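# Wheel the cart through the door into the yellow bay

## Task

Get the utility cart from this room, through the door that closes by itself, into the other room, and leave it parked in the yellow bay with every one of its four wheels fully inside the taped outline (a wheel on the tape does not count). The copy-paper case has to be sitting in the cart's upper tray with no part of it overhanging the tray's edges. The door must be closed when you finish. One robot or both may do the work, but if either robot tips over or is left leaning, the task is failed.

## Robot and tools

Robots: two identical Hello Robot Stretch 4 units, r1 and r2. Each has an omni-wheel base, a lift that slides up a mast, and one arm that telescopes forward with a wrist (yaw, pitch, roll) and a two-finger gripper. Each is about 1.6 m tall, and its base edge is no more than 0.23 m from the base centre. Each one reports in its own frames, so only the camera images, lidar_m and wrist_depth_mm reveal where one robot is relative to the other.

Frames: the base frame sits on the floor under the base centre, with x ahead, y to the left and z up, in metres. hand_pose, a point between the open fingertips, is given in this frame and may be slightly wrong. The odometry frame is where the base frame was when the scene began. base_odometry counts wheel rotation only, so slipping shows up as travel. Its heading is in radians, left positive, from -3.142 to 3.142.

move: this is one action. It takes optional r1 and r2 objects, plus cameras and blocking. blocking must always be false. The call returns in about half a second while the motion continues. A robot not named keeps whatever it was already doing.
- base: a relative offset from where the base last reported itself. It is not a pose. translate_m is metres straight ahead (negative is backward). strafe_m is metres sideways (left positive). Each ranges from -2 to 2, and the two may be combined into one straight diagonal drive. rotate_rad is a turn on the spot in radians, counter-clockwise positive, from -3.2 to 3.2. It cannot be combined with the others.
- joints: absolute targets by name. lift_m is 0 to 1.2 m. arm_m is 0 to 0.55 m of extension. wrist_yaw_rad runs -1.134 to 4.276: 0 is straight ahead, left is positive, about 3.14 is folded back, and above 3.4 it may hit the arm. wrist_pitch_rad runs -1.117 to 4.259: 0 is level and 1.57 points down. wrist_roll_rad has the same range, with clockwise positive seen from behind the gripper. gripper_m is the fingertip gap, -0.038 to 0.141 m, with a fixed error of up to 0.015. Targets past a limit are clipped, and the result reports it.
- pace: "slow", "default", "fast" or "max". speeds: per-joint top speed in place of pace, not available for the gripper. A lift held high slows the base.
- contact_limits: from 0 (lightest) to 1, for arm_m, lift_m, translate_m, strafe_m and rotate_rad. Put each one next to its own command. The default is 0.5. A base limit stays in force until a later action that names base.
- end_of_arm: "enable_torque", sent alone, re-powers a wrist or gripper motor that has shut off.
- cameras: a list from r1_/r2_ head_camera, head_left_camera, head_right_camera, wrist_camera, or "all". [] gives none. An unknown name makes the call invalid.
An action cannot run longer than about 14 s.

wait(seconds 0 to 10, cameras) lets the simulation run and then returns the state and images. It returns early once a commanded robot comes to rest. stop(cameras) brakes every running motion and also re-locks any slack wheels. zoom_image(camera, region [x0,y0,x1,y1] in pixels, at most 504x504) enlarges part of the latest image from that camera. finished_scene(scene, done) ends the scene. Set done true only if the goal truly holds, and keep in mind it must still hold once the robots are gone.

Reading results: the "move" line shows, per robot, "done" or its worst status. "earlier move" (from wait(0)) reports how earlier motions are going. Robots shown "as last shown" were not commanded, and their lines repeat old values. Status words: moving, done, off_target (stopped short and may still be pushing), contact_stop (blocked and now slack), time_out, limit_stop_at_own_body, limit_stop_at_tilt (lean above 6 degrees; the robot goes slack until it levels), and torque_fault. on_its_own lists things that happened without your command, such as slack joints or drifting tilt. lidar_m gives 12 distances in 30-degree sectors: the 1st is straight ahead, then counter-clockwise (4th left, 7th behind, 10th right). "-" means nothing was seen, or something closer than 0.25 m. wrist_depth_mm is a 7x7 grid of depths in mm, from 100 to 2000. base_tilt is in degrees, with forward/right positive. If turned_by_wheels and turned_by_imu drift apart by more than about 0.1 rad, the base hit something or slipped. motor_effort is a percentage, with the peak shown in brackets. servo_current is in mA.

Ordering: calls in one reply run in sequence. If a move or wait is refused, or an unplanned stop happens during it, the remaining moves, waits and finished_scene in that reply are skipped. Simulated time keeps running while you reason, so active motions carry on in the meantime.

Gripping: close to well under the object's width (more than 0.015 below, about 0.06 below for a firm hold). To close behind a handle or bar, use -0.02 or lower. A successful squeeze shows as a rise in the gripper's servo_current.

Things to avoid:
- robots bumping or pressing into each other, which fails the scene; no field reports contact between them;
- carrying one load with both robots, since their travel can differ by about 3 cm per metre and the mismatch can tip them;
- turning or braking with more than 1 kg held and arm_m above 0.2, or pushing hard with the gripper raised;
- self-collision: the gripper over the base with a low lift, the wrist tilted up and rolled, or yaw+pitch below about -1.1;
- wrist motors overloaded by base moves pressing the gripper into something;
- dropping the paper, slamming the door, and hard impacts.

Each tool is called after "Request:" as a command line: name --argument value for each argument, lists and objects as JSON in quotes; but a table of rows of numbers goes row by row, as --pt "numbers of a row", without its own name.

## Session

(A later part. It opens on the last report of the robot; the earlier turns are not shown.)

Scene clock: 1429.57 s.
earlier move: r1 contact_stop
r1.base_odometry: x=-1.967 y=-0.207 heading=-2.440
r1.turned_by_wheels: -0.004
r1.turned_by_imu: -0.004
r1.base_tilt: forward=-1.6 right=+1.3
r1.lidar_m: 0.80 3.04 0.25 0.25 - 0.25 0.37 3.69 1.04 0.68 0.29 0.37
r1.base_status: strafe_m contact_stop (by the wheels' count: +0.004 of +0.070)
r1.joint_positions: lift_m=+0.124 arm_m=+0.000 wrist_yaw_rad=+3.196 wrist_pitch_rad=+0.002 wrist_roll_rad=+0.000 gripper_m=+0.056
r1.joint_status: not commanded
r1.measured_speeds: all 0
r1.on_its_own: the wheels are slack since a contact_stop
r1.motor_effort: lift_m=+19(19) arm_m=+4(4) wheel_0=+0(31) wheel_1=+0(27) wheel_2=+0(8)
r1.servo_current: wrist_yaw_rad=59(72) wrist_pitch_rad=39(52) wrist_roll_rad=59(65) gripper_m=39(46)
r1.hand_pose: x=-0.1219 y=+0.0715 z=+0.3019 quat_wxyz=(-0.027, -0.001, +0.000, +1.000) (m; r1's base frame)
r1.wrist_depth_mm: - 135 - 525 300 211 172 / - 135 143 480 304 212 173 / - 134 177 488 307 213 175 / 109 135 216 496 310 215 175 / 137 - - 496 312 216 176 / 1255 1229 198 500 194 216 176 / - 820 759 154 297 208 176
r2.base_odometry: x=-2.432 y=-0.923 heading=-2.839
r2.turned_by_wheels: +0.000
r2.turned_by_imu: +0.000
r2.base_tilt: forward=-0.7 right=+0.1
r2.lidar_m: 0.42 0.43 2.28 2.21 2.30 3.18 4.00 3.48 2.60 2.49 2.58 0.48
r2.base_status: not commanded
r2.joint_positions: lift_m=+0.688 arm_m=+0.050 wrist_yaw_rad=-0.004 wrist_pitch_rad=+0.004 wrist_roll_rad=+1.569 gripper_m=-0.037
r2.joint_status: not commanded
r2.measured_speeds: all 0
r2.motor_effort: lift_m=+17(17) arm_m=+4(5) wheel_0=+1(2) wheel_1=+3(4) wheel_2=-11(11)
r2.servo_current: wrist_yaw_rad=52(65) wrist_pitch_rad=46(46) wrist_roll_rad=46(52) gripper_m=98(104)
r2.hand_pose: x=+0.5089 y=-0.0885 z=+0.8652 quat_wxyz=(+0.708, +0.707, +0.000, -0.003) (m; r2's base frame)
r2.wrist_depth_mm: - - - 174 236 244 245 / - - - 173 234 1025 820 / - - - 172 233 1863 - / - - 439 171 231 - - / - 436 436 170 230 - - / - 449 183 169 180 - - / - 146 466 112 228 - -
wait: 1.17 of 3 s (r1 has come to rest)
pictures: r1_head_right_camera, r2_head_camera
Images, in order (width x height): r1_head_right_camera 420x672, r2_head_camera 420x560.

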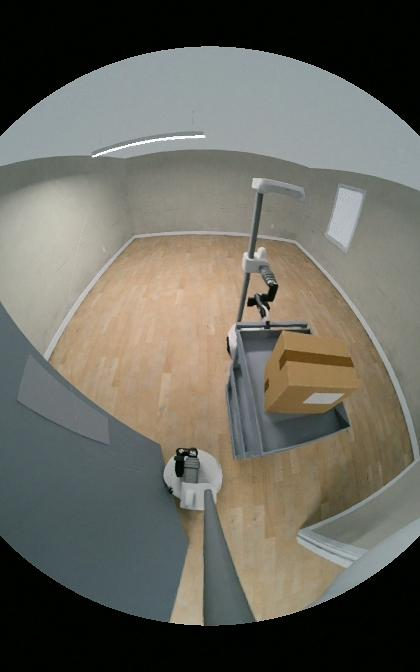

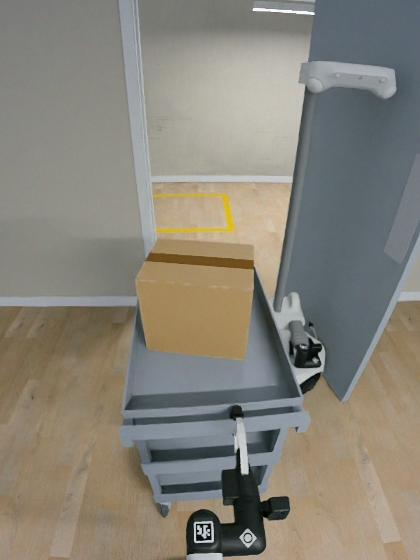

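Request:
stop --cameras '[]'

Request:
move --r2 '{"base":{"rotate_rad":0.07},"pace":"slow"}' --blocking false --cameras '[]'

Request:
wait --seconds 2 --cameras '[]'

Request:
move --r2 '{"base":{"translate_m":0.15},"pace":"slow"}' --blocking false --cameras '[]'

Request:
wait --seconds 3 --cameras '["r2_head_camera","r1_head_right_camera"]'

Request:
zoom_image --camera "r1_head_right_camera" --region '[140, 300, 420, 600]'

Scene clock: 1440.37 s.
stop: r1's wheels hold again
r1.base_odometry: x=-1.967 y=-0.207 heading=-2.440
r1.turned_by_wheels: +0.000
r1.turned_by_imu: +0.000
r1.base_tilt: forward=-1.6 right=+1.3
r1.lidar_m: 0.78 3.00 0.25 0.25 - 0.25 0.40 3.70 1.03 0.65 0.27 0.38
r1.base_status: strafe_m contact_stop (by the wheels' count: +0.004 of +0.070)
r1.joint_positions: lift_m=+0.124 arm_m=+0.000 wrist_yaw_rad=+3.196 wrist_pitch_rad=+0.002 wrist_roll_rad=+0.000 gripper_m=+0.056
r1.joint_status: not commanded
r1.measured_speeds: all 0
r1.motor_effort: lift_m=+19(19) arm_m=+4(4) wheel_0=+0(31) wheel_1=+0(27) wheel_2=+0(8)
r1.servo_current: wrist_yaw_rad=52(72) wrist_pitch_rad=46(52) wrist_roll_rad=52(65) gripper_m=46(46)
r1.hand_pose: x=-0.1219 y=+0.0715 z=+0.3019 quat_wxyz=(-0.027, -0.001, +0.000, +1.000) (m; r1's base frame)
r1.wrist_depth_mm: - 135 - 525 300 211 172 / - 135 142 480 304 211 173 / - 134 177 488 307 214 174 / 109 136 216 496 312 215 175 / 137 - - 500 312 216 176 / 1229 1229 198 500 194 216 177 / - 820 768 154 297 207 177
r2.base_odometry: x=-2.432 y=-0.923 heading=-2.839
r2.turned_by_wheels: +0.000
r2.turned_by_imu: +0.000
r2.base_tilt: forward=-0.6 right=+0.1
r2.lidar_m: 0.39 0.43 2.28 2.18 2.30 3.20 4.00 3.54 2.57 2.48 2.61 0.45
r2.base_status: not commanded
r2.joint_positions: lift_m=+0.688 arm_m=+0.050 wrist_yaw_rad=-0.004 wrist_pitch_rad=+0.004 wrist_roll_rad=+1.569 gripper_m=-0.037
r2.joint_status: not commanded
r2.measured_speeds: all 0
r2.motor_effort: lift_m=+17(17) arm_m=+4(5) wheel_0=+1(2) wheel_1=+3(4) wheel_2=-11(11)
r2.servo_current: wrist_yaw_rad=46(65) wrist_pitch_rad=46(46) wrist_roll_rad=39(52) gripper_m=91(104)
r2.hand_pose: x=+0.5089 y=-0.0885 z=+0.8652 quat_wxyz=(+0.708, +0.707, +0.000, -0.003) (m; r2's base frame)
r2.wrist_depth_mm: - - - 175 236 243 244 / - - - 173 235 1025 820 / - - - 172 233 1808 - / - - 442 171 232 - - / - 439 439 170 230 - - / - 449 183 168 179 - - / - 146 466 112 229 - -
pictures: none
No camera images: "cameras" was empty.

Scene clock: 1440.87 s.
move: r2 moving
r1: as last shown
r1.lidar_m: 1.14 3.05 0.25 0.25 - 0.25 0.35 3.71 1.06 0.63 0.26 0.36
r1.motor_effort: lift_m=+19(19) arm_m=+4(4) wheel_0=+0(1) wheel_1=+0(0) wheel_2=+0(0)
r1.servo_current: wrist_yaw_rad=46(65) wrist_pitch_rad=39(46) wrist_roll_rad=46(59) gripper_m=39(46)
r1.wrist_depth_mm: - 135 - 521 301 211 172 / - 135 143 480 304 213 173 / - 134 176 488 307 214 174 / 109 135 216 492 310 215 175 / 137 - - 500 312 216 176 / 1205 1255 198 500 195 217 176 / - 820 759 154 297 207 176
r2.base_odometry: x=-2.432 y=-0.923 heading=-2.771
r2.turned_by_wheels: +0.068
r2.turned_by_imu: +0.066
r2.base_tilt: forward=-0.7 right=+0.1
r2.lidar_m: 0.42 0.46 2.24 2.20 2.36 3.44 3.94 3.29 2.56 2.49 2.48 0.47
r2.base_status: rotate_rad moving
r2.joint_positions: lift_m=+0.688 arm_m=+0.050 wrist_yaw_rad=-0.009 wrist_pitch_rad=+0.004 wrist_roll_rad=+1.569 gripper_m=-0.037
r2.joint_status: not commanded
r2.measured_speeds: translate_m=+0.000 strafe_m=+0.000 rotate_rad=+0.044 lift_m=+0.000 arm_m=+0.000 wrist_yaw_rad=+0.001 wrist_pitch_rad=+0.000 wrist_roll_rad=+0.000
r2.motor_effort: lift_m=+17(18) arm_m=+4(5) wheel_0=-6(12) wheel_1=-6(8) wheel_2=-9(15)
r2.servo_current: wrist_yaw_rad=59(72) wrist_pitch_rad=46(46) wrist_roll_rad=46(59) gripper_m=98(98)
r2.hand_pose: x=+0.5085 y=-0.0899 z=+0.8652 quat_wxyz=(+0.708, +0.707, -0.002, -0.004) (m; r2's base frame)
r2.wrist_depth_mm: - - - 162 221 248 831 / 1537 - - 163 223 1499 - / - - 634 164 225 - - / - 433 430 167 228 - - / 1661 445 452 167 229 - - / - 466 185 168 179 - - / - 146 492 112 234 - -
pictures: none
No camera images: "cameras" was empty.

Scene clock: 1441.20 s.
earlier move: r2 done
r1.base_odometry: x=-1.967 y=-0.207 heading=-2.440
r1.turned_by_wheels: +0.000
r1.turned_by_imu: +0.000
r1.base_tilt: forward=-1.6 right=+1.3
r1.lidar_m: 1.17 3.04 0.25 0.25 - 0.25 0.38 3.67 1.08 0.61 0.27 0.36
r1.base_status: not commanded
r1.joint_positions: lift_m=+0.124 arm_m=+0.000 wrist_yaw_rad=+3.196 wrist_pitch_rad=+0.002 wrist_roll_rad=+0.000 gripper_m=+0.056
r1.joint_status: not commanded
r1.measured_speeds: all 0
r1.motor_effort: lift_m=+19(19) arm_m=+4(4) wheel_0=-1(1) wheel_1=+0(0) wheel_2=+0(0)
r1.servo_current: wrist_yaw_rad=52(65) wrist_pitch_rad=46(46) wrist_roll_rad=52(72) gripper_m=39(46)
r1.hand_pose: x=-0.1219 y=+0.0715 z=+0.3019 quat_wxyz=(-0.027, -0.001, +0.000, +1.000) (m; r1's base frame)
r1.wrist_depth_mm: - 135 - 521 301 211 172 / - 135 143 484 304 212 174 / - 134 177 488 309 213 174 / 109 136 216 492 312 214 175 / 137 - - 496 312 216 176 / 1229 1229 198 504 194 216 176 / - 820 759 154 296 208 176
r2.base_odometry: x=-2.432 y=-0.923 heading=-2.771
r2.turned_by_wheels: +0.000
r2.turned_by_imu: +0.000
r2.base_tilt: forward=-0.7 right=+0.1
r2.lidar_m: 0.44 0.45 2.26 2.19 2.36 3.49 3.96 3.30 2.53 2.50 2.49 0.45
r2.base_status: done
r2.joint_positions: lift_m=+0.688 arm_m=+0.050 wrist_yaw_rad=-0.007 wrist_pitch_rad=+0.004 wrist_roll_rad=+1.569 gripper_m=-0.037
r2.joint_status: not commanded
r2.measured_speeds: all 0
r2.motor_effort: lift_m=+17(18) arm_m=+5(5) wheel_0=-8(12) wheel_1=-5(8) wheel_2=-6(15)
r2.servo_current: wrist_yaw_rad=59(72) wrist_pitch_rad=39(46) wrist_roll_rad=39(59) gripper_m=98(104)
r2.hand_pose: x=+0.5086 y=-0.0894 z=+0.8652 quat_wxyz=(+0.708, +0.707, -0.001, -0.004) (m; r2's base frame)
r2.wrist_depth_mm: - - - 161 221 249 842 / - - - 163 223 1464 - / - - 603 164 225 - - / - 433 427 166 228 - - / 1756 455 452 167 229 - - / - 469 183 168 179 - - / - 146 - 112 233 - -
wait: 0.33 of 2 s (r2 has come to rest)
pictures: none
No camera images: "cameras" was empty.

Scene clock: 1441.70 s.
move: r2 moving
r1: as last shown
r1.lidar_m: 1.14 3.08 0.25 0.25 - 0.25 0.36 3.69 1.05 0.55 0.29 0.34
r1.motor_effort: lift_m=+19(20) arm_m=+4(4) wheel_0=+0(0) wheel_1=+0(0) wheel_2=+0(0)
r1.servo_current: wrist_yaw_rad=59(72) wrist_pitch_rad=39(46) wrist_roll_rad=46(65) gripper_m=33(39)
r1.wrist_depth_mm: - 135 - 525 300 211 172 / - 135 142 480 304 211 173 / - 134 177 488 307 213 174 / 109 136 216 492 310 215 175 / 137 - - 496 312 216 176 / 1229 1255 198 504 194 216 177 / - 809 768 154 297 207 177
r2.base_odometry: x=-2.444 y=-0.927 heading=-2.771
r2.turned_by_wheels: +0.000
r2.turned_by_imu: +0.000
r2.base_tilt: forward=-0.7 right=+0.1
r2.lidar_m: 0.42 0.47 2.26 2.20 2.35 3.45 3.96 3.29 2.53 2.47 2.48 0.47
r2.base_status: translate_m moving
r2.joint_positions: lift_m=+0.688 arm_m=+0.050 wrist_yaw_rad=-0.007 wrist_pitch_rad=+0.004 wrist_roll_rad=+1.569 gripper_m=-0.037
r2.joint_status: not commanded
r2.measured_speeds: translate_m=+0.048 strafe_m=+0.000 rotate_rad=+0.001 lift_m=+0.000 arm_m=+0.000 wrist_yaw_rad=+0.000 wrist_pitch_rad=+0.000 wrist_roll_rad=+0.000
r2.motor_effort: lift_m=+17(18) arm_m=+4(5) wheel_0=+2(7) wheel_1=+6(7) wheel_2=-12(15)
r2.servo_current: wrist_yaw_rad=52(65) wrist_pitch_rad=39(46) wrist_roll_rad=46(52) gripper_m=91(104)
r2.hand_pose: x=+0.5086 y=-0.0894 z=+0.8652 quat_wxyz=(+0.708, +0.707, -0.001, -0.004) (m; r2's base frame)
r2.wrist_depth_mm: - - - 160 220 248 831 / - - - 162 221 1464 - / - - 597 163 224 - - / - 430 430 165 226 - - / 1661 459 452 167 229 - - / - 466 183 168 179 - - / - 138 - 112 234 - -
pictures: none
No camera images: "cameras" was empty.

Scene clock: 1444.00 s.
earlier move: r2 done
r1.base_odometry: x=-1.967 y=-0.207 heading=-2.440
r1.turned_by_wheels: +0.000
r1.turned_by_imu: +0.000
r1.base_tilt: forward=-1.6 right=+1.3
r1.lidar_m: 1.05 3.04 0.25 0.25 - 0.25 0.36 3.68 1.04 0.25 0.25 0.37
r1.base_status: not commanded
r1.joint_positions: lift_m=+0.124 arm_m=+0.000 wrist_yaw_rad=+3.196 wrist_pitch_rad=+0.002 wrist_roll_rad=+0.000 gripper_m=+0.056
r1.joint_status: not commanded
r1.measured_speeds: all 0
r1.motor_effort: lift_m=+19(20) arm_m=+4(4) wheel_0=+0(1) wheel_1=+0(0) wheel_2=+0(0)
r1.servo_current: wrist_yaw_rad=39(72) wrist_pitch_rad=33(46) wrist_roll_rad=46(65) gripper_m=33(52)
r1.hand_pose: x=-0.1219 y=+0.0715 z=+0.3019 quat_wxyz=(-0.027, -0.001, +0.000, +1.000) (m; r1's base frame)
r1.wrist_depth_mm: - 135 - 525 300 211 172 / - 135 143 480 304 212 173 / - 135 176 488 307 214 174 / 109 135 216 492 310 214 175 / 137 - - 500 312 216 176 / 1255 1229 198 500 195 216 177 / - 809 768 154 296 207 176
r2.base_odometry: x=-2.572 y=-0.977 heading=-2.770
r2.turned_by_wheels: +0.000
r2.turned_by_imu: +0.001
r2.base_tilt: forward=-0.6 right=+0.0
r2.lidar_m: 0.43 0.46 2.22 2.18 2.36 3.41 4.11 3.32 2.56 2.49 1.16 0.46
r2.base_status: done
r2.joint_positions: lift_m=+0.688 arm_m=+0.050 wrist_yaw_rad=-0.001 wrist_pitch_rad=+0.004 wrist_roll_rad=+1.569 gripper_m=-0.037
r2.joint_status: not commanded
r2.measured_speeds: all 0
r2.motor_effort: lift_m=+18(18) arm_m=+4(5) wheel_0=+7(12) wheel_1=+4(7) wheel_2=-5(15)
r2.servo_current: wrist_yaw_rad=39(65) wrist_pitch_rad=39(46) wrist_roll_rad=46(59) gripper_m=98(104)
r2.hand_pose: x=+0.5091 y=-0.0878 z=+0.8652 quat_wxyz=(+0.708, +0.707, +0.001, -0.002) (m; r2's base frame)
r2.wrist_depth_mm: - - - 150 208 854 842 / - - - 153 213 - - / - 512 436 157 218 - - / - 433 433 161 220 - - / - 462 462 164 227 - - / - 480 183 167 179 - - / - - - 112 236 - -
wait: 2.30 of 3 s (r2 has come to rest)
pictures: r1_head_right_camera, r2_head_camera
Images, in order (width x height): r1_head_right_camera 420x672, r2_head_camera 420x560.

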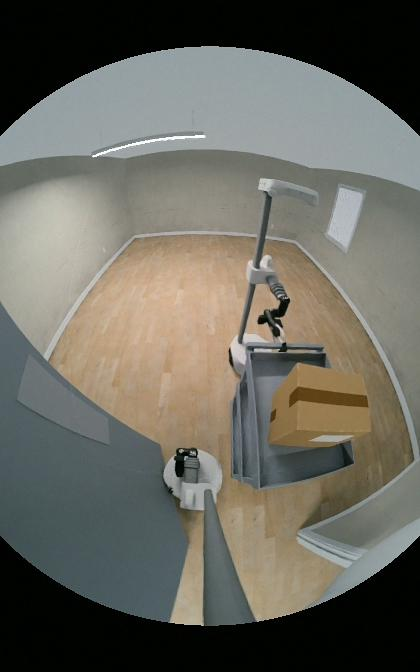

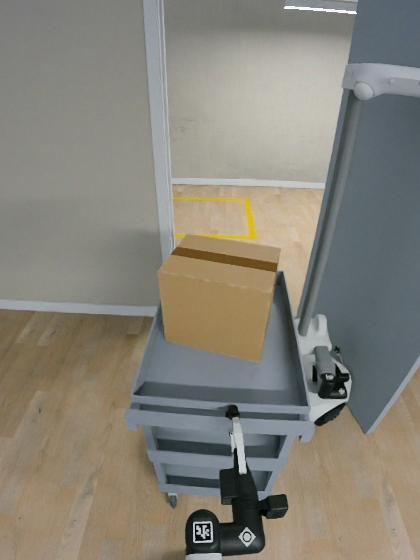

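Scaled by 1.680 from the camera's 420x672 image, which has a finer 600x960 frame.

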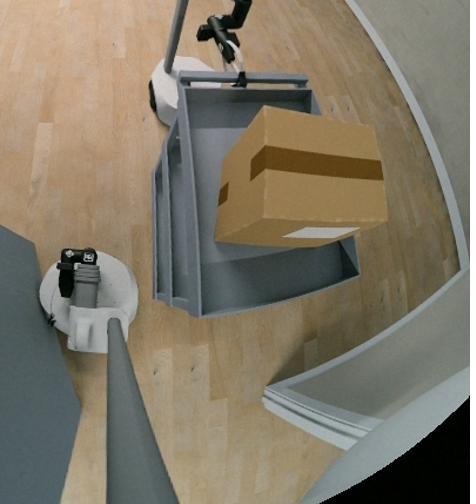

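Request:
move --r2 '{"base":{"strafe_m":-0.1},"pace":"slow"}' --blocking false --cameras '[]'

Request:
wait --seconds 3 --cameras '["r2_head_camera","r1_head_right_camera"]'

Request:
zoom_image --camera "r1_head_right_camera" --region '[140, 300, 420, 600]'

Scene clock: 1449.80 s.
move: r2 moving
r1: as last shown
r1.lidar_m: 1.05 3.02 0.25 0.25 - 0.25 0.37 3.68 1.04 0.25 0.26 0.34
r1.motor_effort: lift_m=+19(19) arm_m=+4(4) wheel_0=-1(1) wheel_1=+0(0) wheel_2=+0(0)
r1.servo_current: wrist_yaw_rad=46(59) wrist_pitch_rad=39(46) wrist_roll_rad=52(65) gripper_m=46(46)
r1.wrist_depth_mm: - 135 - 521 301 211 172 / - 135 142 480 304 212 173 / - 134 177 488 307 213 174 / 109 136 216 496 310 214 175 / 137 - - 496 312 216 176 / 1229 1229 198 504 195 217 177 / - 820 759 154 296 208 176
r2.base_odometry: x=-2.577 y=-0.964 heading=-2.770
r2.turned_by_wheels: +0.000
r2.turned_by_imu: +0.001
r2.base_tilt: forward=-0.7 right=+0.1
r2.lidar_m: 0.42 0.45 2.26 2.18 2.38 3.42 4.11 3.28 2.52 2.49 1.13 0.44
r2.base_status: strafe_m moving
r2.joint_positions: lift_m=+0.688 arm_m=+0.050 wrist_yaw_rad=+0.003 wrist_pitch_rad=+0.004 wrist_roll_rad=+1.569 gripper_m=-0.037
r2.joint_status: not commanded
r2.measured_speeds: translate_m=+0.000 strafe_m=-0.055 rotate_rad=+0.000 lift_m=+0.000 arm_m=+0.000 wrist_yaw_rad=+0.012 wrist_pitch_rad=+0.000 wrist_roll_rad=+0.000
r2.motor_effort: lift_m=+17(18) arm_m=+4(5) wheel_0=+13(14) wheel_1=-7(8) wheel_2=-1(3)
r2.servo_current: wrist_yaw_rad=46(59) wrist_pitch_rad=46(52) wrist_roll_rad=46(59) gripper_m=98(104)
r2.hand_pose: x=+0.5095 y=-0.0864 z=+0.8652 quat_wxyz=(+0.708, +0.707, +0.003, +0.000) (m; r2's base frame)
r2.wrist_depth_mm: - - - 150 207 854 854 / - - - 153 211 - - / - 517 442 156 216 - - / - 433 433 161 221 - - / - 462 459 164 227 - - / - 480 186 167 179 - - / - - - 112 238 - -
pictures: none
No camera images: "cameras" was empty.

Scene clock: 1451.43 s.
earlier move: r2 done
r1.base_odometry: x=-1.967 y=-0.207 heading=-2.440
r1.turned_by_wheels: +0.000
r1.turned_by_imu: +0.000
r1.base_tilt: forward=-1.6 right=+1.2
r1.lidar_m: 0.93 3.03 0.25 0.25 - 0.25 0.37 3.69 1.07 0.25 0.25 0.32
r1.base_status: not commanded
r1.joint_positions: lift_m=+0.124 arm_m=+0.000 wrist_yaw_rad=+3.196 wrist_pitch_rad=+0.002 wrist_roll_rad=+0.000 gripper_m=+0.056
r1.joint_status: not commanded
r1.measured_speeds: all 0
r1.motor_effort: lift_m=+19(19) arm_m=+4(4) wheel_0=+0(1) wheel_1=+0(0) wheel_2=+0(0)
r1.servo_current: wrist_yaw_rad=59(65) wrist_pitch_rad=46(52) wrist_roll_rad=39(65) gripper_m=46(52)
r1.hand_pose: x=-0.1219 y=+0.0715 z=+0.3019 quat_wxyz=(-0.027, -0.001, +0.000, +1.000) (m; r1's base frame)
r1.wrist_depth_mm: - 135 - 525 300 211 172 / - 135 143 484 304 212 173 / - 134 176 484 307 213 174 / 109 136 216 492 310 215 175 / 137 - - 496 312 216 176 / 1255 1229 198 500 195 216 176 / - 820 759 154 296 208 176
r2.base_odometry: x=-2.608 y=-0.884 heading=-2.770
r2.turned_by_wheels: +0.000
r2.turned_by_imu: +0.001
r2.base_tilt: forward=-0.7 right=+0.1
r2.lidar_m: 0.44 0.45 2.34 2.28 2.46 3.61 4.10 3.18 2.47 2.40 1.09 0.48
r2.base_status: done
r2.joint_positions: lift_m=+0.688 arm_m=+0.050 wrist_yaw_rad=+0.004 wrist_pitch_rad=+0.004 wrist_roll_rad=+1.569 gripper_m=-0.037
r2.joint_status: not commanded
r2.measured_speeds: all 0
r2.motor_effort: lift_m=+17(18) arm_m=+4(5) wheel_0=+6(17) wheel_1=-4(8) wheel_2=+0(3)
r2.servo_current: wrist_yaw_rad=52(65) wrist_pitch_rad=46(52) wrist_roll_rad=46(59) gripper_m=98(104)
r2.hand_pose: x=+0.5096 y=-0.0861 z=+0.8652 quat_wxyz=(+0.708, +0.707, +0.003, +0.000) (m; r2's base frame)
r2.wrist_depth_mm: - - - 164 224 231 233 / - - - 165 225 1499 891 / - - - 167 227 - - / - 439 433 167 228 - - / - 445 442 168 230 - - / - 459 185 169 178 - - / - 138 484 112 232 - -
wait: 1.63 of 3 s (r2 has come to rest)
pictures: r1_head_right_camera, r2_head_camera
Images, in order (width x height): r1_head_right_camera 420x672, r2_head_camera 420x560.

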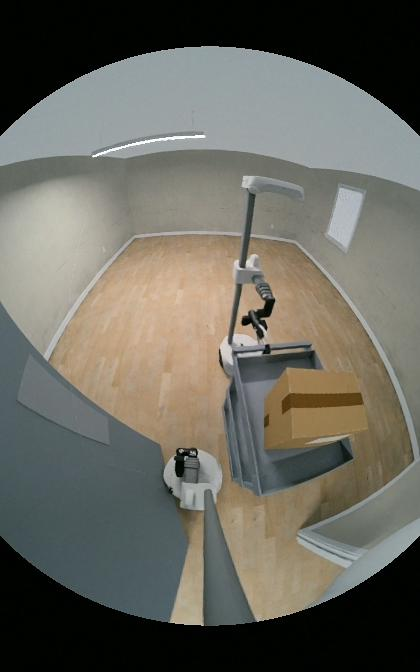

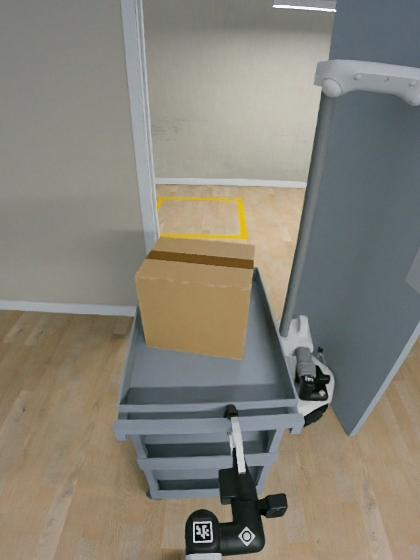

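Scaled by 1.680 from the camera's 420x672 image, which has a finer 600x960 frame.

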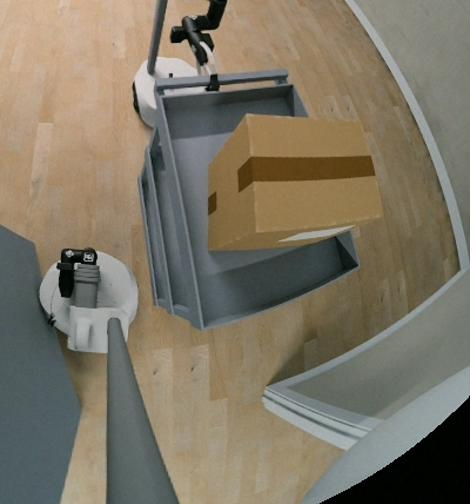

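Request:
move --r2 '{"base":{"rotate_rad":-0.07},"pace":"slow"}' --blocking false --cameras '[]'

Request:
wait --seconds 2 --cameras '[]'

Request:
move --r2 '{"base":{"translate_m":0.15},"pace":"slow"}' --blocking false --cameras '[]'

Request:
wait --seconds 3 --cameras '["r2_head_camera","r1_head_right_camera"]'

Request:
zoom_image --camera "r1_head_right_camera" --region '[140, 300, 420, 600]'

Scene clock: 1462.60 s.
move: r2 moving
r1: as last shown
r1.base_tilt: forward=-1.6 right=+1.3
r1.lidar_m: 0.57 3.00 0.25 0.25 - 0.25 0.39 3.70 1.04 0.25 0.25 0.29
r1.servo_current: wrist_yaw_rad=33(52) wrist_pitch_rad=33(52) wrist_roll_rad=52(59) gripper_m=39(46)
r1.wrist_depth_mm: - 135 - 521 303 211 172 / - 135 143 484 306 212 173 / - 134 177 488 307 214 174 / 109 136 216 492 310 214 175 / 137 - - 496 314 216 176 / 1229 1229 198 500 194 216 176 / - 809 759 154 297 207 177
r2.base_odometry: x=-2.608 y=-0.884 heading=-2.839
r2.turned_by_wheels: -0.069
r2.turned_by_imu: -0.066
r2.base_tilt: forward=-0.6 right=+0.1
r2.lidar_m: 0.42 0.40 2.38 2.28 2.41 3.30 4.19 3.40 2.49 2.41 2.39 0.46
r2.base_status: rotate_rad moving
r2.joint_positions: lift_m=+0.688 arm_m=+0.050 wrist_yaw_rad=+0.007 wrist_pitch_rad=+0.004 wrist_roll_rad=+1.569 gripper_m=-0.037
r2.joint_status: not commanded
r2.measured_speeds: translate_m=-0.001 strafe_m=-0.001 rotate_rad=-0.049 lift_m=+0.000 arm_m=+0.000 wrist_yaw_rad=-0.094 wrist_pitch_rad=+0.000 wrist_roll_rad=+0.000
r2.motor_effort: lift_m=+17(18) arm_m=+5(5) wheel_0=+5(14) wheel_1=+3(8) wheel_2=+10(15)
r2.servo_current: wrist_yaw_rad=52(85) wrist_pitch_rad=46(46) wrist_roll_rad=46(52) gripper_m=98(98)
r2.hand_pose: x=+0.5099 y=-0.0854 z=+0.8652 quat_wxyz=(+0.708, +0.707, +0.004, +0.001) (m; r2's base frame)
r2.wrist_depth_mm: - - - 182 244 251 615 / - - - 180 242 271 270 / - - - 177 237 1808 - / - - 574 174 236 - - / - 436 439 172 233 - - / - 442 183 169 179 - - / - 146 455 112 227 - -
pictures: none
No camera images: "cameras" was empty.

Scene clock: 1463.17 s.
earlier move: r2 done
r1.base_odometry: x=-1.967 y=-0.207 heading=-2.440
r1.turned_by_wheels: +0.000
r1.turned_by_imu: +0.000
r1.base_tilt: forward=-1.6 right=+1.3
r1.lidar_m: 0.58 3.05 0.25 0.25 - 0.25 0.38 3.69 1.01 0.25 0.25 0.26
r1.base_status: not commanded
r1.joint_positions: lift_m=+0.124 arm_m=+0.000 wrist_yaw_rad=+3.196 wrist_pitch_rad=+0.002 wrist_roll_rad=+0.000 gripper_m=+0.056
r1.joint_status: not commanded
r1.measured_speeds: all 0
r1.motor_effort: lift_m=+19(20) arm_m=+4(4) wheel_0=+0(1) wheel_1=+0(0) wheel_2=+0(0)
r1.servo_current: wrist_yaw_rad=39(65) wrist_pitch_rad=46(52) wrist_roll_rad=52(65) gripper_m=39(46)
r1.hand_pose: x=-0.1219 y=+0.0715 z=+0.3019 quat_wxyz=(-0.027, -0.001, +0.000, +1.000) (m; r1's base frame)
r1.wrist_depth_mm: - 135 - 517 300 211 172 / - 135 143 480 303 212 173 / - 134 177 488 307 213 174 / 109 135 216 496 310 215 175 / 137 - - 500 312 216 176 / 1229 1205 198 500 194 216 176 / - 809 759 154 297 207 176
r2.base_odometry: x=-2.608 y=-0.884 heading=-2.839
r2.turned_by_wheels: +0.000
r2.turned_by_imu: +0.000
r2.base_tilt: forward=-0.7 right=+0.0
r2.lidar_m: 0.40 0.43 2.37 2.28 2.40 3.31 4.21 3.35 2.50 2.40 2.39 0.46
r2.base_status: done
r2.joint_positions: lift_m=+0.688 arm_m=+0.050 wrist_yaw_rad=+0.001 wrist_pitch_rad=+0.004 wrist_roll_rad=+1.569 gripper_m=-0.037
r2.joint_status: not commanded
r2.measured_speeds: all 0
r2.motor_effort: lift_m=+17(18) arm_m=+4(5) wheel_0=+1(14) wheel_1=+3(8) wheel_2=+7(15)
r2.servo_current: wrist_yaw_rad=33(85) wrist_pitch_rad=46(46) wrist_roll_rad=46(65) gripper_m=98(98)
r2.hand_pose: x=+0.5094 y=-0.0870 z=+0.8652 quat_wxyz=(+0.708, +0.707, +0.002, -0.001) (m; r2's base frame)
r2.wrist_depth_mm: - - - 185 248 256 615 / - - - 182 247 268 268 / - - - 178 240 1708 - / - - 654 176 236 - - / - 436 436 172 233 - - / - 442 183 169 179 - - / - 146 452 112 227 - -
wait: 0.57 of 2 s (r2 has come to rest)
pictures: none
No camera images: "cameras" was empty.

Scene clock: 1463.67 s.
move: r2 moving
r1: as last shown
r1.lidar_m: 0.55 3.01 0.25 0.25 - 0.25 0.36 3.70 1.05 0.25 0.25 0.29
r1.motor_effort: lift_m=+19(20) arm_m=+4(4) wheel_0=+0(0) wheel_1=+0(0) wheel_2=+0(0)
r1.servo_current: wrist_yaw_rad=46(52) wrist_pitch_rad=33(52) wrist_roll_rad=46(72) gripper_m=39(46)
r1.wrist_depth_mm: - 135 - 521 301 211 172 / - 135 142 480 304 212 173 / - 134 177 488 306 215 174 / 109 135 216 496 310 214 175 / 137 - - 500 312 216 176 / 1229 1229 198 500 194 217 176 / - 809 759 154 297 207 176
r2.base_odometry: x=-2.620 y=-0.888 heading=-2.839
r2.turned_by_wheels: +0.000
r2.turned_by_imu: +0.000
r2.base_tilt: forward=-0.7 right=+0.0
r2.lidar_m: 0.40 0.41 2.37 2.29 2.40 3.29 4.20 3.36 2.50 2.39 2.41 0.49
r2.base_status: translate_m moving
r2.joint_positions: lift_m=+0.688 arm_m=+0.050 wrist_yaw_rad=-0.003 wrist_pitch_rad=+0.004 wrist_roll_rad=+1.569 gripper_m=-0.037
r2.joint_status: not commanded
r2.measured_speeds: translate_m=+0.050 strafe_m=+0.000 rotate_rad=-0.001 lift_m=+0.000 arm_m=+0.000 wrist_yaw_rad=-0.026 wrist_pitch_rad=+0.000 wrist_roll_rad=+0.000
r2.motor_effort: lift_m=+17(18) arm_m=+4(4) wheel_0=+6(8) wheel_1=+8(8) wheel_2=-15(15)
r2.servo_current: wrist_yaw_rad=46(52) wrist_pitch_rad=39(46) wrist_roll_rad=52(52) gripper_m=98(104)
r2.hand_pose: x=+0.5090 y=-0.0883 z=+0.8652 quat_wxyz=(+0.708, +0.707, +0.000, -0.002) (m; r2's base frame)
r2.wrist_depth_mm: - - - 188 229 257 597 / - - - 183 249 264 266 / - - - 179 241 1708 - / - - - 177 236 - - / - 436 436 172 232 - - / - 439 184 168 179 - - / - 146 445 112 224 - -
pictures: none
No camera images: "cameras" was empty.

Scene clock: 1465.97 s.
earlier move: r2 done
r1.base_odometry: x=-1.967 y=-0.207 heading=-2.440
r1.turned_by_wheels: +0.000
r1.turned_by_imu: +0.000
r1.base_tilt: forward=-1.6 right=+1.3
r1.lidar_m: 0.85 3.01 0.25 0.25 - 0.25 0.36 3.72 0.25 0.25 0.25 0.27
r1.base_status: not commanded
r1.joint_positions: lift_m=+0.124 arm_m=+0.000 wrist_yaw_rad=+3.196 wrist_pitch_rad=+0.002 wrist_roll_rad=+0.000 gripper_m=+0.056
r1.joint_status: not commanded
r1.measured_speeds: all 0
r1.motor_effort: lift_m=+19(20) arm_m=+4(4) wheel_0=+0(1) wheel_1=+0(0) wheel_2=+0(0)
r1.servo_current: wrist_yaw_rad=52(72) wrist_pitch_rad=46(52) wrist_roll_rad=52(72) gripper_m=39(46)
r1.hand_pose: x=-0.1219 y=+0.0715 z=+0.3019 quat_wxyz=(-0.027, -0.001, +0.000, +1.000) (m; r1's base frame)
r1.wrist_depth_mm: - 135 - 521 300 211 172 / - 135 143 484 306 212 173 / - 135 177 488 307 214 175 / 109 135 216 492 310 215 176 / 137 - - 500 310 216 176 / 1205 1229 198 500 194 217 176 / - 809 768 154 297 207 176
r2.base_odometry: x=-2.751 y=-0.928 heading=-2.840
r2.turned_by_wheels: -0.001
r2.turned_by_imu: -0.001
r2.base_tilt: forward=-0.7 right=+0.1
r2.lidar_m: 0.41 0.42 2.30 2.29 2.37 3.27 - 3.38 2.52 2.40 1.00 0.45
r2.base_status: done
r2.joint_positions: lift_m=+0.688 arm_m=+0.050 wrist_yaw_rad=-0.007 wrist_pitch_rad=+0.004 wrist_roll_rad=+1.569 gripper_m=-0.037
r2.joint_status: not commanded
r2.measured_speeds: all 0
r2.motor_effort: lift_m=+17(18) arm_m=+5(5) wheel_0=-1(10) wheel_1=+3(8) wheel_2=-10(18)
r2.servo_current: wrist_yaw_rad=52(65) wrist_pitch_rad=39(52) wrist_roll_rad=39(59) gripper_m=91(104)
r2.hand_pose: x=+0.5086 y=-0.0894 z=+0.8652 quat_wxyz=(+0.708, +0.707, -0.001, -0.004) (m; r2's base frame)
r2.wrist_depth_mm: - - - 186 248 256 569 / - - - 181 246 257 274 / - - - 178 241 1863 - / - - 654 176 237 - - / - 436 433 172 232 - - / - 439 183 169 179 - - / - 145 449 112 225 - -
wait: 2.30 of 3 s (r2 has come to rest)
pictures: r1_head_right_camera, r2_head_camera
Images, in order (width x height): r1_head_right_camera 420x672, r2_head_camera 420x560.

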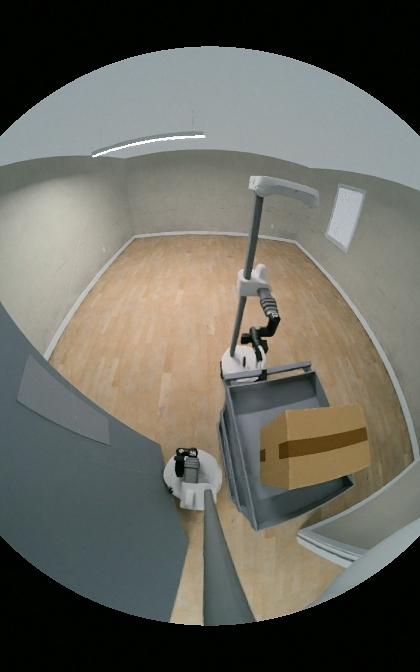

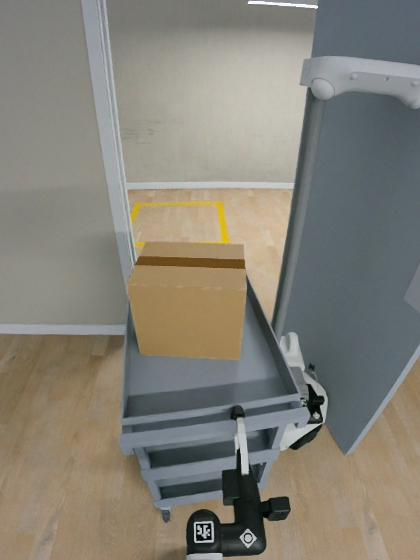

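Scaled by 1.680 from the camera's 420x672 image, which has a finer 600x960 frame.

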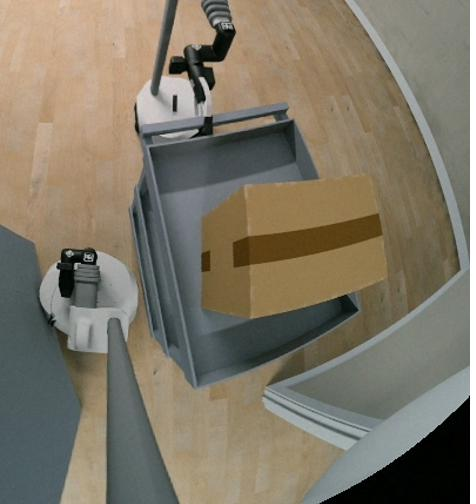

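Request:
move --r2 '{"base":{"strafe_m":0.12},"pace":"slow"}' --blocking false --cameras '[]'

Request:
wait --seconds 3 --cameras '["r2_head_camera","r1_head_right_camera"]'

Request:
zoom_image --camera "r1_head_right_camera" --region '[140, 300, 420, 600]'

Scene clock: 1474.13 s.
move: r2 moving
r1: as last shown
r1.lidar_m: 0.90 3.03 0.25 0.25 - 0.25 0.40 3.71 0.25 0.25 0.25 0.25
r1.motor_effort: lift_m=+19(19) arm_m=+4(4) wheel_0=+0(1) wheel_1=+0(0) wheel_2=+0(0)
r1.servo_current: wrist_yaw_rad=33(72) wrist_pitch_rad=46(46) wrist_roll_rad=59(59) gripper_m=39(46)
r1.wrist_depth_mm: - 135 - 525 301 211 172 / - 135 143 480 304 212 173 / - 135 177 488 307 214 174 / 109 135 216 496 309 215 176 / 137 - - 496 310 216 176 / 1205 1255 198 500 194 217 176 / - 809 759 154 297 208 176
r2.base_odometry: x=-2.747 y=-0.942 heading=-2.841
r2.turned_by_wheels: -0.001
r2.turned_by_imu: +0.000
r2.base_tilt: forward=-0.7 right=+0.1
r2.lidar_m: 0.40 0.42 2.25 2.27 2.38 3.31 - 3.40 2.50 2.41 1.00 0.46
r2.base_status: strafe_m moving
r2.joint_positions: lift_m=+0.688 arm_m=+0.050 wrist_yaw_rad=-0.007 wrist_pitch_rad=+0.004 wrist_roll_rad=+1.569 gripper_m=-0.037
r2.joint_status: not commanded
r2.measured_speeds: translate_m=+0.001 strafe_m=+0.056 rotate_rad=-0.004 lift_m=+0.000 arm_m=+0.000 wrist_yaw_rad=+0.000 wrist_pitch_rad=+0.000 wrist_roll_rad=+0.000
r2.motor_effort: lift_m=+17(17) arm_m=+4(4) wheel_0=-12(14) wheel_1=+7(9) wheel_2=-1(8)
r2.servo_current: wrist_yaw_rad=46(65) wrist_pitch_rad=33(46) wrist_roll_rad=46(52) gripper_m=91(98)
r2.hand_pose: x=+0.5087 y=-0.0894 z=+0.8652 quat_wxyz=(+0.708, +0.707, -0.001, -0.004) (m; r2's base frame)
r2.wrist_depth_mm: - - - 186 249 257 559 / - - - 183 245 274 699 / - - - 179 241 1863 - / - - 574 176 236 - - / - 436 439 172 232 - - / - 445 183 168 180 - - / - 146 449 112 224 - -
pictures: none
No camera images: "cameras" was empty.

Scene clock: 1475.97 s.
earlier move: r2 done
r1.base_odometry: x=-1.967 y=-0.207 heading=-2.440
r1.turned_by_wheels: +0.000
r1.turned_by_imu: +0.000
r1.base_tilt: forward=-1.6 right=+1.3
r1.lidar_m: 5.11 3.02 0.25 0.25 - 0.25 0.38 3.72 0.25 0.25 0.25 0.32
r1.base_status: not commanded
r1.joint_positions: lift_m=+0.124 arm_m=+0.000 wrist_yaw_rad=+3.196 wrist_pitch_rad=+0.002 wrist_roll_rad=+0.000 gripper_m=+0.056
r1.joint_status: not commanded
r1.measured_speeds: all 0
r1.motor_effort: lift_m=+19(20) arm_m=+4(4) wheel_0=+0(1) wheel_1=+0(0) wheel_2=+0(0)
r1.servo_current: wrist_yaw_rad=52(78) wrist_pitch_rad=39(46) wrist_roll_rad=46(72) gripper_m=46(46)
r1.hand_pose: x=-0.1219 y=+0.0715 z=+0.3019 quat_wxyz=(-0.027, -0.001, +0.000, +1.000) (m; r1's base frame)
r1.wrist_depth_mm: - 135 - 521 300 211 172 / - 135 143 480 306 211 173 / - 135 177 488 307 214 175 / 109 135 216 492 310 215 175 / 137 - - 500 312 216 176 / 1229 1229 198 504 194 216 177 / - 820 759 154 297 207 176
r2.base_odometry: x=-2.716 y=-1.043 heading=-2.841
r2.turned_by_wheels: +0.000
r2.turned_by_imu: +0.000
r2.base_tilt: forward=-0.6 right=+0.1
r2.lidar_m: 0.41 0.43 2.25 2.16 2.26 3.16 - 3.53 2.63 2.53 1.06 0.45
r2.base_status: done
r2.joint_positions: lift_m=+0.688 arm_m=+0.050 wrist_yaw_rad=-0.007 wrist_pitch_rad=+0.004 wrist_roll_rad=+1.569 gripper_m=-0.037
r2.joint_status: not commanded
r2.measured_speeds: all 0
r2.motor_effort: lift_m=+17(18) arm_m=+4(5) wheel_0=-8(15) wheel_1=+3(9) wheel_2=-1(8)
r2.servo_current: wrist_yaw_rad=59(65) wrist_pitch_rad=46(52) wrist_roll_rad=39(65) gripper_m=104(104)
r2.hand_pose: x=+0.5087 y=-0.0894 z=+0.8652 quat_wxyz=(+0.708, +0.707, -0.001, -0.004) (m; r2's base frame)
r2.wrist_depth_mm: - - - 167 227 715 715 / - - - 167 228 1708 - / - - 508 167 229 - - / - 439 436 168 229 - - / - 459 455 169 230 - - / - 473 184 169 179 - - / - 145 488 112 231 - -
wait: 1.83 of 3 s (r2 has come to rest)
pictures: r1_head_right_camera, r2_head_camera
Images, in order (width x height): r1_head_right_camera 420x672, r2_head_camera 420x560.

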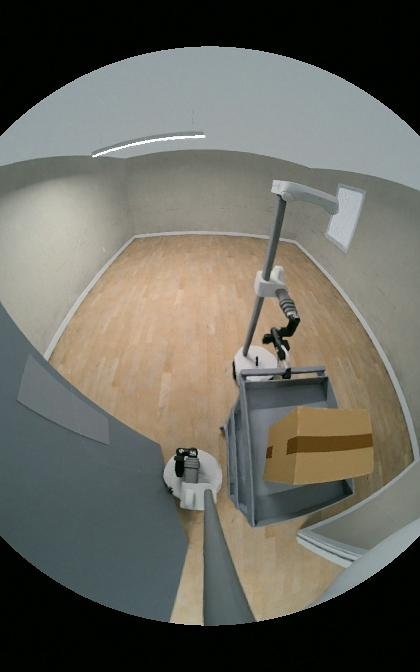

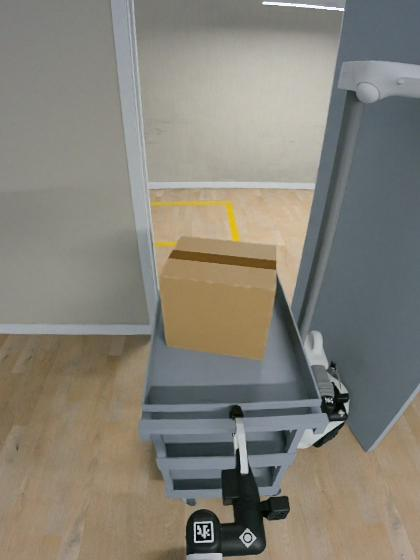

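Scaled by 1.680 from the camera's 420x672 image, which has a finer 600x960 frame.

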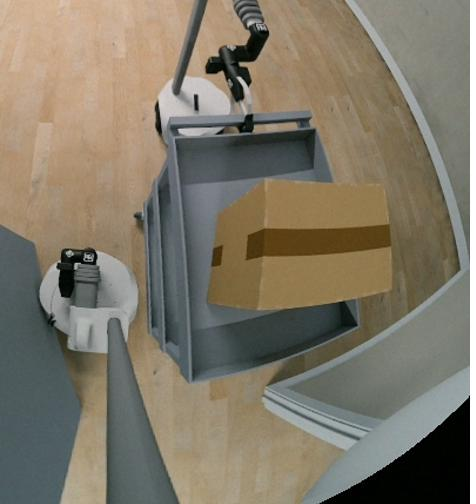

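Request:
move --r2 '{"base":{"translate_m":0.18,"strafe_m":-0.015},"pace":"slow"}' --blocking false --cameras '[]'

Request:
wait --seconds 3 --cameras '["r2_head_camera","r1_head_right_camera"]'

Request:
zoom_image --camera "r1_head_right_camera" --region '[140, 300, 420, 600]'

Scene clock: 1484.73 s.
move: r2 moving
r1: as last shown
r1.lidar_m: 5.12 3.06 0.25 0.25 - 0.25 0.38 3.69 0.25 0.25 0.25 0.30
r1.motor_effort: lift_m=+19(19) arm_m=+4(4) wheel_0=+0(1) wheel_1=+0(0) wheel_2=+0(0)
r1.servo_current: wrist_yaw_rad=39(65) wrist_pitch_rad=46(52) wrist_roll_rad=52(65) gripper_m=46(46)
r1.wrist_depth_mm: - 135 - 521 301 212 172 / - 135 143 484 304 212 173 / - 135 177 488 307 213 174 / 109 136 216 496 310 215 175 / 137 - - 500 312 216 176 / 1229 1229 198 500 195 216 176 / - 820 759 154 296 208 176
r2.base_odometry: x=-2.727 y=-1.046 heading=-2.840
r2.turned_by_wheels: +0.000
r2.turned_by_imu: +0.001
r2.base_tilt: forward=-0.7 right=+0.0
r2.lidar_m: 0.42 0.42 2.24 2.16 2.26 3.15 - 3.55 2.62 2.51 1.06 0.46
r2.base_status: translate_m moving; strafe_m moving
r2.joint_positions: lift_m=+0.688 arm_m=+0.050 wrist_yaw_rad=-0.007 wrist_pitch_rad=+0.004 wrist_roll_rad=+1.569 gripper_m=-0.037
r2.joint_status: not commanded
r2.measured_speeds: translate_m=+0.049 strafe_m=-0.004 rotate_rad=+0.001 lift_m=+0.000 arm_m=+0.000 wrist_yaw_rad=+0.000 wrist_pitch_rad=+0.000 wrist_roll_rad=+0.000
r2.motor_effort: lift_m=+17(17) arm_m=+4(4) wheel_0=+8(9) wheel_1=+7(7) wheel_2=-14(14)
r2.servo_current: wrist_yaw_rad=65(65) wrist_pitch_rad=46(46) wrist_roll_rad=46(59) gripper_m=98(104)
r2.hand_pose: x=+0.5087 y=-0.0894 z=+0.8652 quat_wxyz=(+0.708, +0.707, -0.001, -0.004) (m; r2's base frame)
r2.wrist_depth_mm: - - - 164 224 723 699 / - - - 165 226 1863 - / - - 480 165 226 - - / - 442 436 167 228 - - / - 462 455 167 229 - - / - 473 183 168 179 - - / - 146 - 112 231 - -
pictures: none
No camera images: "cameras" was empty.

Scene clock: 1487.33 s.
earlier move: r2 done
r1.base_odometry: x=-1.967 y=-0.207 heading=-2.440
r1.turned_by_wheels: +0.000
r1.turned_by_imu: +0.000
r1.base_tilt: forward=-1.6 right=+1.2
r1.lidar_m: 5.14 3.06 0.25 0.25 - 0.25 0.39 0.28 0.25 0.25 0.25 0.28
r1.base_status: not commanded
r1.joint_positions: lift_m=+0.124 arm_m=+0.000 wrist_yaw_rad=+3.196 wrist_pitch_rad=+0.002 wrist_roll_rad=+0.000 gripper_m=+0.056
r1.joint_status: not commanded
r1.measured_speeds: all 0
r1.motor_effort: lift_m=+19(19) arm_m=+4(4) wheel_0=+0(1) wheel_1=+0(0) wheel_2=+0(0)
r1.servo_current: wrist_yaw_rad=59(72) wrist_pitch_rad=46(52) wrist_roll_rad=46(65) gripper_m=52(52)
r1.hand_pose: x=-0.1219 y=+0.0715 z=+0.3019 quat_wxyz=(-0.027, -0.001, +0.000, +1.000) (m; r1's base frame)
r1.wrist_depth_mm: - 135 - 525 301 211 172 / - 135 143 480 304 212 174 / - 135 177 488 307 214 174 / 109 135 216 496 310 215 175 / 226 - - 496 310 216 176 / 433 1229 198 504 194 216 176 / - 820 768 153 296 208 176
r2.base_odometry: x=-2.892 y=-1.082 heading=-2.840
r2.turned_by_wheels: +0.001
r2.turned_by_imu: +0.002
r2.base_tilt: forward=-0.6 right=+0.1
r2.lidar_m: 0.43 0.49 2.03 2.17 2.29 3.13 - 3.52 2.58 2.50 0.77 0.43
r2.base_status: done
r2.joint_positions: lift_m=+0.688 arm_m=+0.050 wrist_yaw_rad=+0.002 wrist_pitch_rad=+0.004 wrist_roll_rad=+1.569 gripper_m=-0.037
r2.joint_status: not commanded
r2.measured_speeds: all 0
r2.motor_effort: lift_m=+17(18) arm_m=+4(5) wheel_0=+9(15) wheel_1=+5(9) wheel_2=-5(14)
r2.servo_current: wrist_yaw_rad=39(65) wrist_pitch_rad=46(52) wrist_roll_rad=46(65) gripper_m=98(104)
r2.hand_pose: x=+0.5094 y=-0.0869 z=+0.8652 quat_wxyz=(+0.708, +0.707, +0.002, -0.001) (m; r2's base frame)
r2.wrist_depth_mm: - - - 149 207 1537 - / - - - 153 213 - - / - 415 418 157 218 - - / - 439 439 160 222 - - / - 473 469 164 227 - - / - 500 184 167 180 699 - / - - - 112 237 - 512
wait: 2.60 of 3 s (r2 has come to rest)
pictures: r1_head_right_camera, r2_head_camera
Images, in order (width x height): r1_head_right_camera 420x672, r2_head_camera 420x560.

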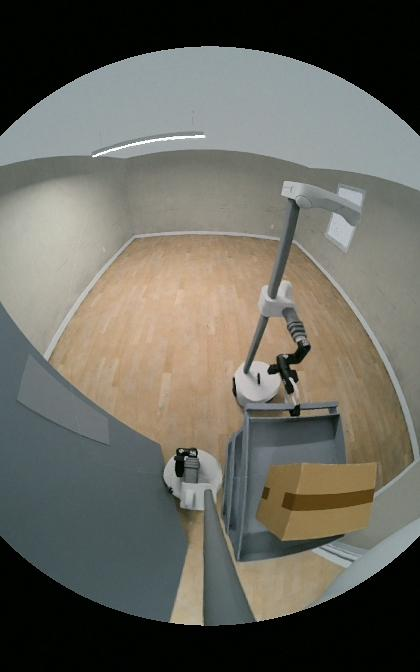

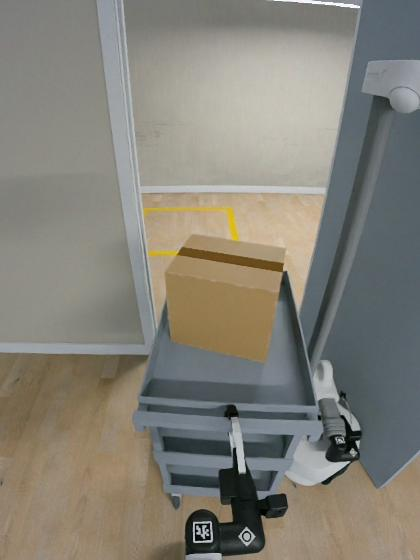

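Scaled by 1.680 from the camera's 420x672 image, which has a finer 600x960 frame.

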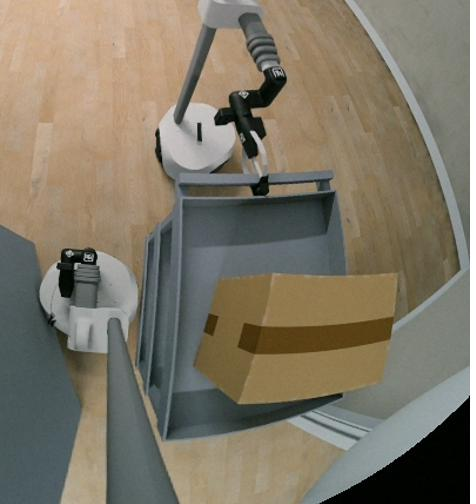

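Request:
move --r2 '{"base":{"strafe_m":-0.1},"pace":"slow"}' --blocking false --cameras '[]'

Request:
wait --seconds 3 --cameras '["r2_head_camera","r1_head_right_camera"]'

Request:
zoom_image --camera "r1_head_right_camera" --region '[140, 300, 420, 600]'

Scene clock: 1496.20 s.
move: r2 moving
r1: as last shown
r1.base_tilt: forward=-1.6 right=+1.3
r1.lidar_m: 5.14 3.02 0.25 0.25 - 0.25 0.36 0.28 0.25 0.25 0.25 0.28
r1.servo_current: wrist_yaw_rad=52(59) wrist_pitch_rad=39(52) wrist_roll_rad=46(59) gripper_m=33(46)
r1.wrist_depth_mm: - 135 - 521 300 211 172 / - 135 143 484 304 212 173 / - 134 177 484 307 214 174 / 109 135 216 496 310 214 175 / 227 - - 496 312 216 176 / 442 1229 198 500 194 216 176 / - 809 768 154 297 207 177
r2.base_odometry: x=-2.896 y=-1.068 heading=-2.839
r2.turned_by_wheels: +0.000
r2.turned_by_imu: +0.001
r2.base_tilt: forward=-0.7 right=+0.1
r2.lidar_m: 0.45 0.46 2.03 2.19 2.32 3.20 - 3.51 2.58 2.49 0.77 0.44
r2.base_status: strafe_m moving
r2.joint_positions: lift_m=+0.688 arm_m=+0.050 wrist_yaw_rad=+0.003 wrist_pitch_rad=+0.004 wrist_roll_rad=+1.569 gripper_m=-0.037
r2.joint_status: not commanded
r2.measured_speeds: translate_m=+0.000 strafe_m=-0.056 rotate_rad=-0.001 lift_m=+0.000 arm_m=+0.000 wrist_yaw_rad=+0.000 wrist_pitch_rad=+0.000 wrist_roll_rad=+0.000
r2.motor_effort: lift_m=+17(17) arm_m=+4(4) wheel_0=+15(15) wheel_1=-6(7) wheel_2=+0(4)
r2.servo_current: wrist_yaw_rad=59(59) wrist_pitch_rad=46(46) wrist_roll_rad=52(52) gripper_m=98(98)
r2.hand_pose: x=+0.5096 y=-0.0865 z=+0.8652 quat_wxyz=(+0.708, +0.707, +0.002, +0.000) (m; r2's base frame)
r2.wrist_depth_mm: - - - 150 208 1618 - / - - - 154 213 - - / - 421 421 157 217 - - / - 442 439 161 221 - - / - 466 462 164 227 - - / - 500 185 167 179 676 - / - - - 112 237 - 517
pictures: none
No camera images: "cameras" was empty.

Scene clock: 1497.83 s.
earlier move: r2 done
r1.base_odometry: x=-1.967 y=-0.207 heading=-2.440
r1.turned_by_wheels: +0.000
r1.turned_by_imu: +0.000
r1.base_tilt: forward=-1.6 right=+1.3
r1.lidar_m: 0.78 3.02 0.25 0.25 - 0.25 0.38 0.27 0.25 0.25 0.25 0.28
r1.base_status: not commanded
r1.joint_positions: lift_m=+0.124 arm_m=+0.000 wrist_yaw_rad=+3.196 wrist_pitch_rad=+0.002 wrist_roll_rad=+0.000 gripper_m=+0.056
r1.joint_status: not commanded
r1.measured_speeds: all 0
r1.motor_effort: lift_m=+19(20) arm_m=+4(4) wheel_0=+0(1) wheel_1=+0(0) wheel_2=+0(0)
r1.servo_current: wrist_yaw_rad=52(65) wrist_pitch_rad=39(52) wrist_roll_rad=33(65) gripper_m=39(46)
r1.hand_pose: x=-0.1219 y=+0.0715 z=+0.3019 quat_wxyz=(-0.027, -0.001, +0.000, +1.000) (m; r1's base frame)
r1.wrist_depth_mm: - 135 - 521 301 211 172 / - 135 143 480 304 211 173 / - 134 177 488 307 214 174 / 109 136 216 496 309 214 175 / 226 - - 496 312 216 176 / 430 1229 198 500 195 216 176 / - 809 750 154 297 208 176
r2.base_odometry: x=-2.921 y=-0.987 heading=-2.839
r2.turned_by_wheels: +0.000
r2.turned_by_imu: +0.001
r2.base_tilt: forward=-0.6 right=+0.1
r2.lidar_m: 0.43 0.45 2.02 2.27 2.38 3.30 - 3.38 2.49 2.41 0.85 0.45
r2.base_status: done
r2.joint_positions: lift_m=+0.688 arm_m=+0.050 wrist_yaw_rad=+0.004 wrist_pitch_rad=+0.004 wrist_roll_rad=+1.569 gripper_m=-0.037
r2.joint_status: not commanded
r2.measured_speeds: all 0
r2.motor_effort: lift_m=+18(18) arm_m=+4(5) wheel_0=+11(16) wheel_1=-3(9) wheel_2=+0(4)
r2.servo_current: wrist_yaw_rad=46(65) wrist_pitch_rad=39(52) wrist_roll_rad=52(65) gripper_m=91(104)
r2.hand_pose: x=+0.5096 y=-0.0864 z=+0.8652 quat_wxyz=(+0.708, +0.707, +0.003, +0.000) (m; r2's base frame)
r2.wrist_depth_mm: - - - 153 154 - 535 / - - - 156 216 223 223 / - - - 158 220 - - / - 466 430 163 224 - - / - 445 445 165 228 - - / - 473 185 168 179 - - / - - 488 112 236 - -
wait: 1.63 of 3 s (r2 has come to rest)
pictures: r1_head_right_camera, r2_head_camera
Images, in order (width x height): r1_head_right_camera 420x672, r2_head_camera 420x560.

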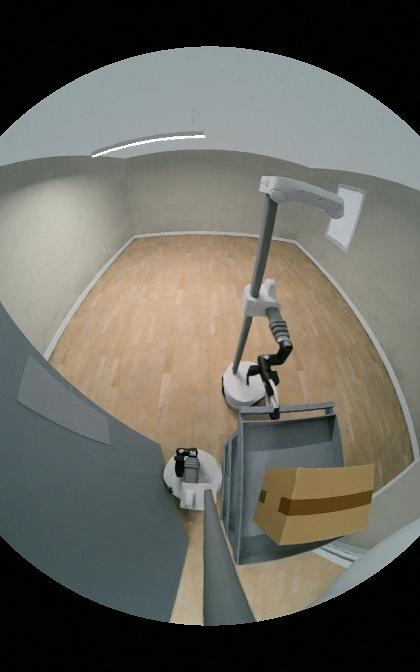

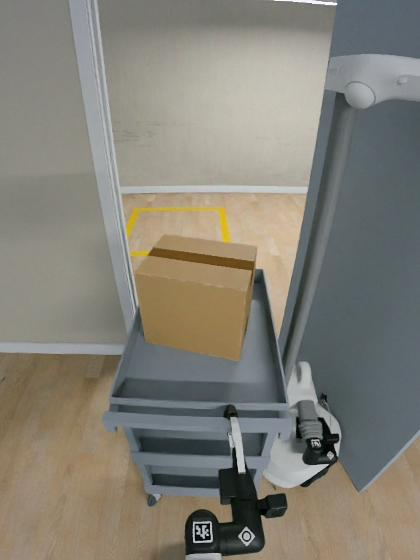

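Scaled by 1.680 from the camera's 420x672 image, which has a finer 600x960 frame.

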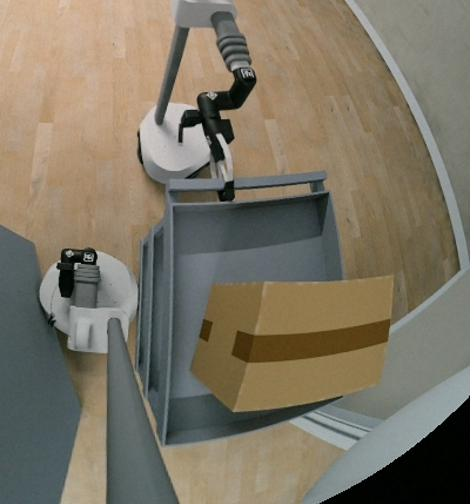

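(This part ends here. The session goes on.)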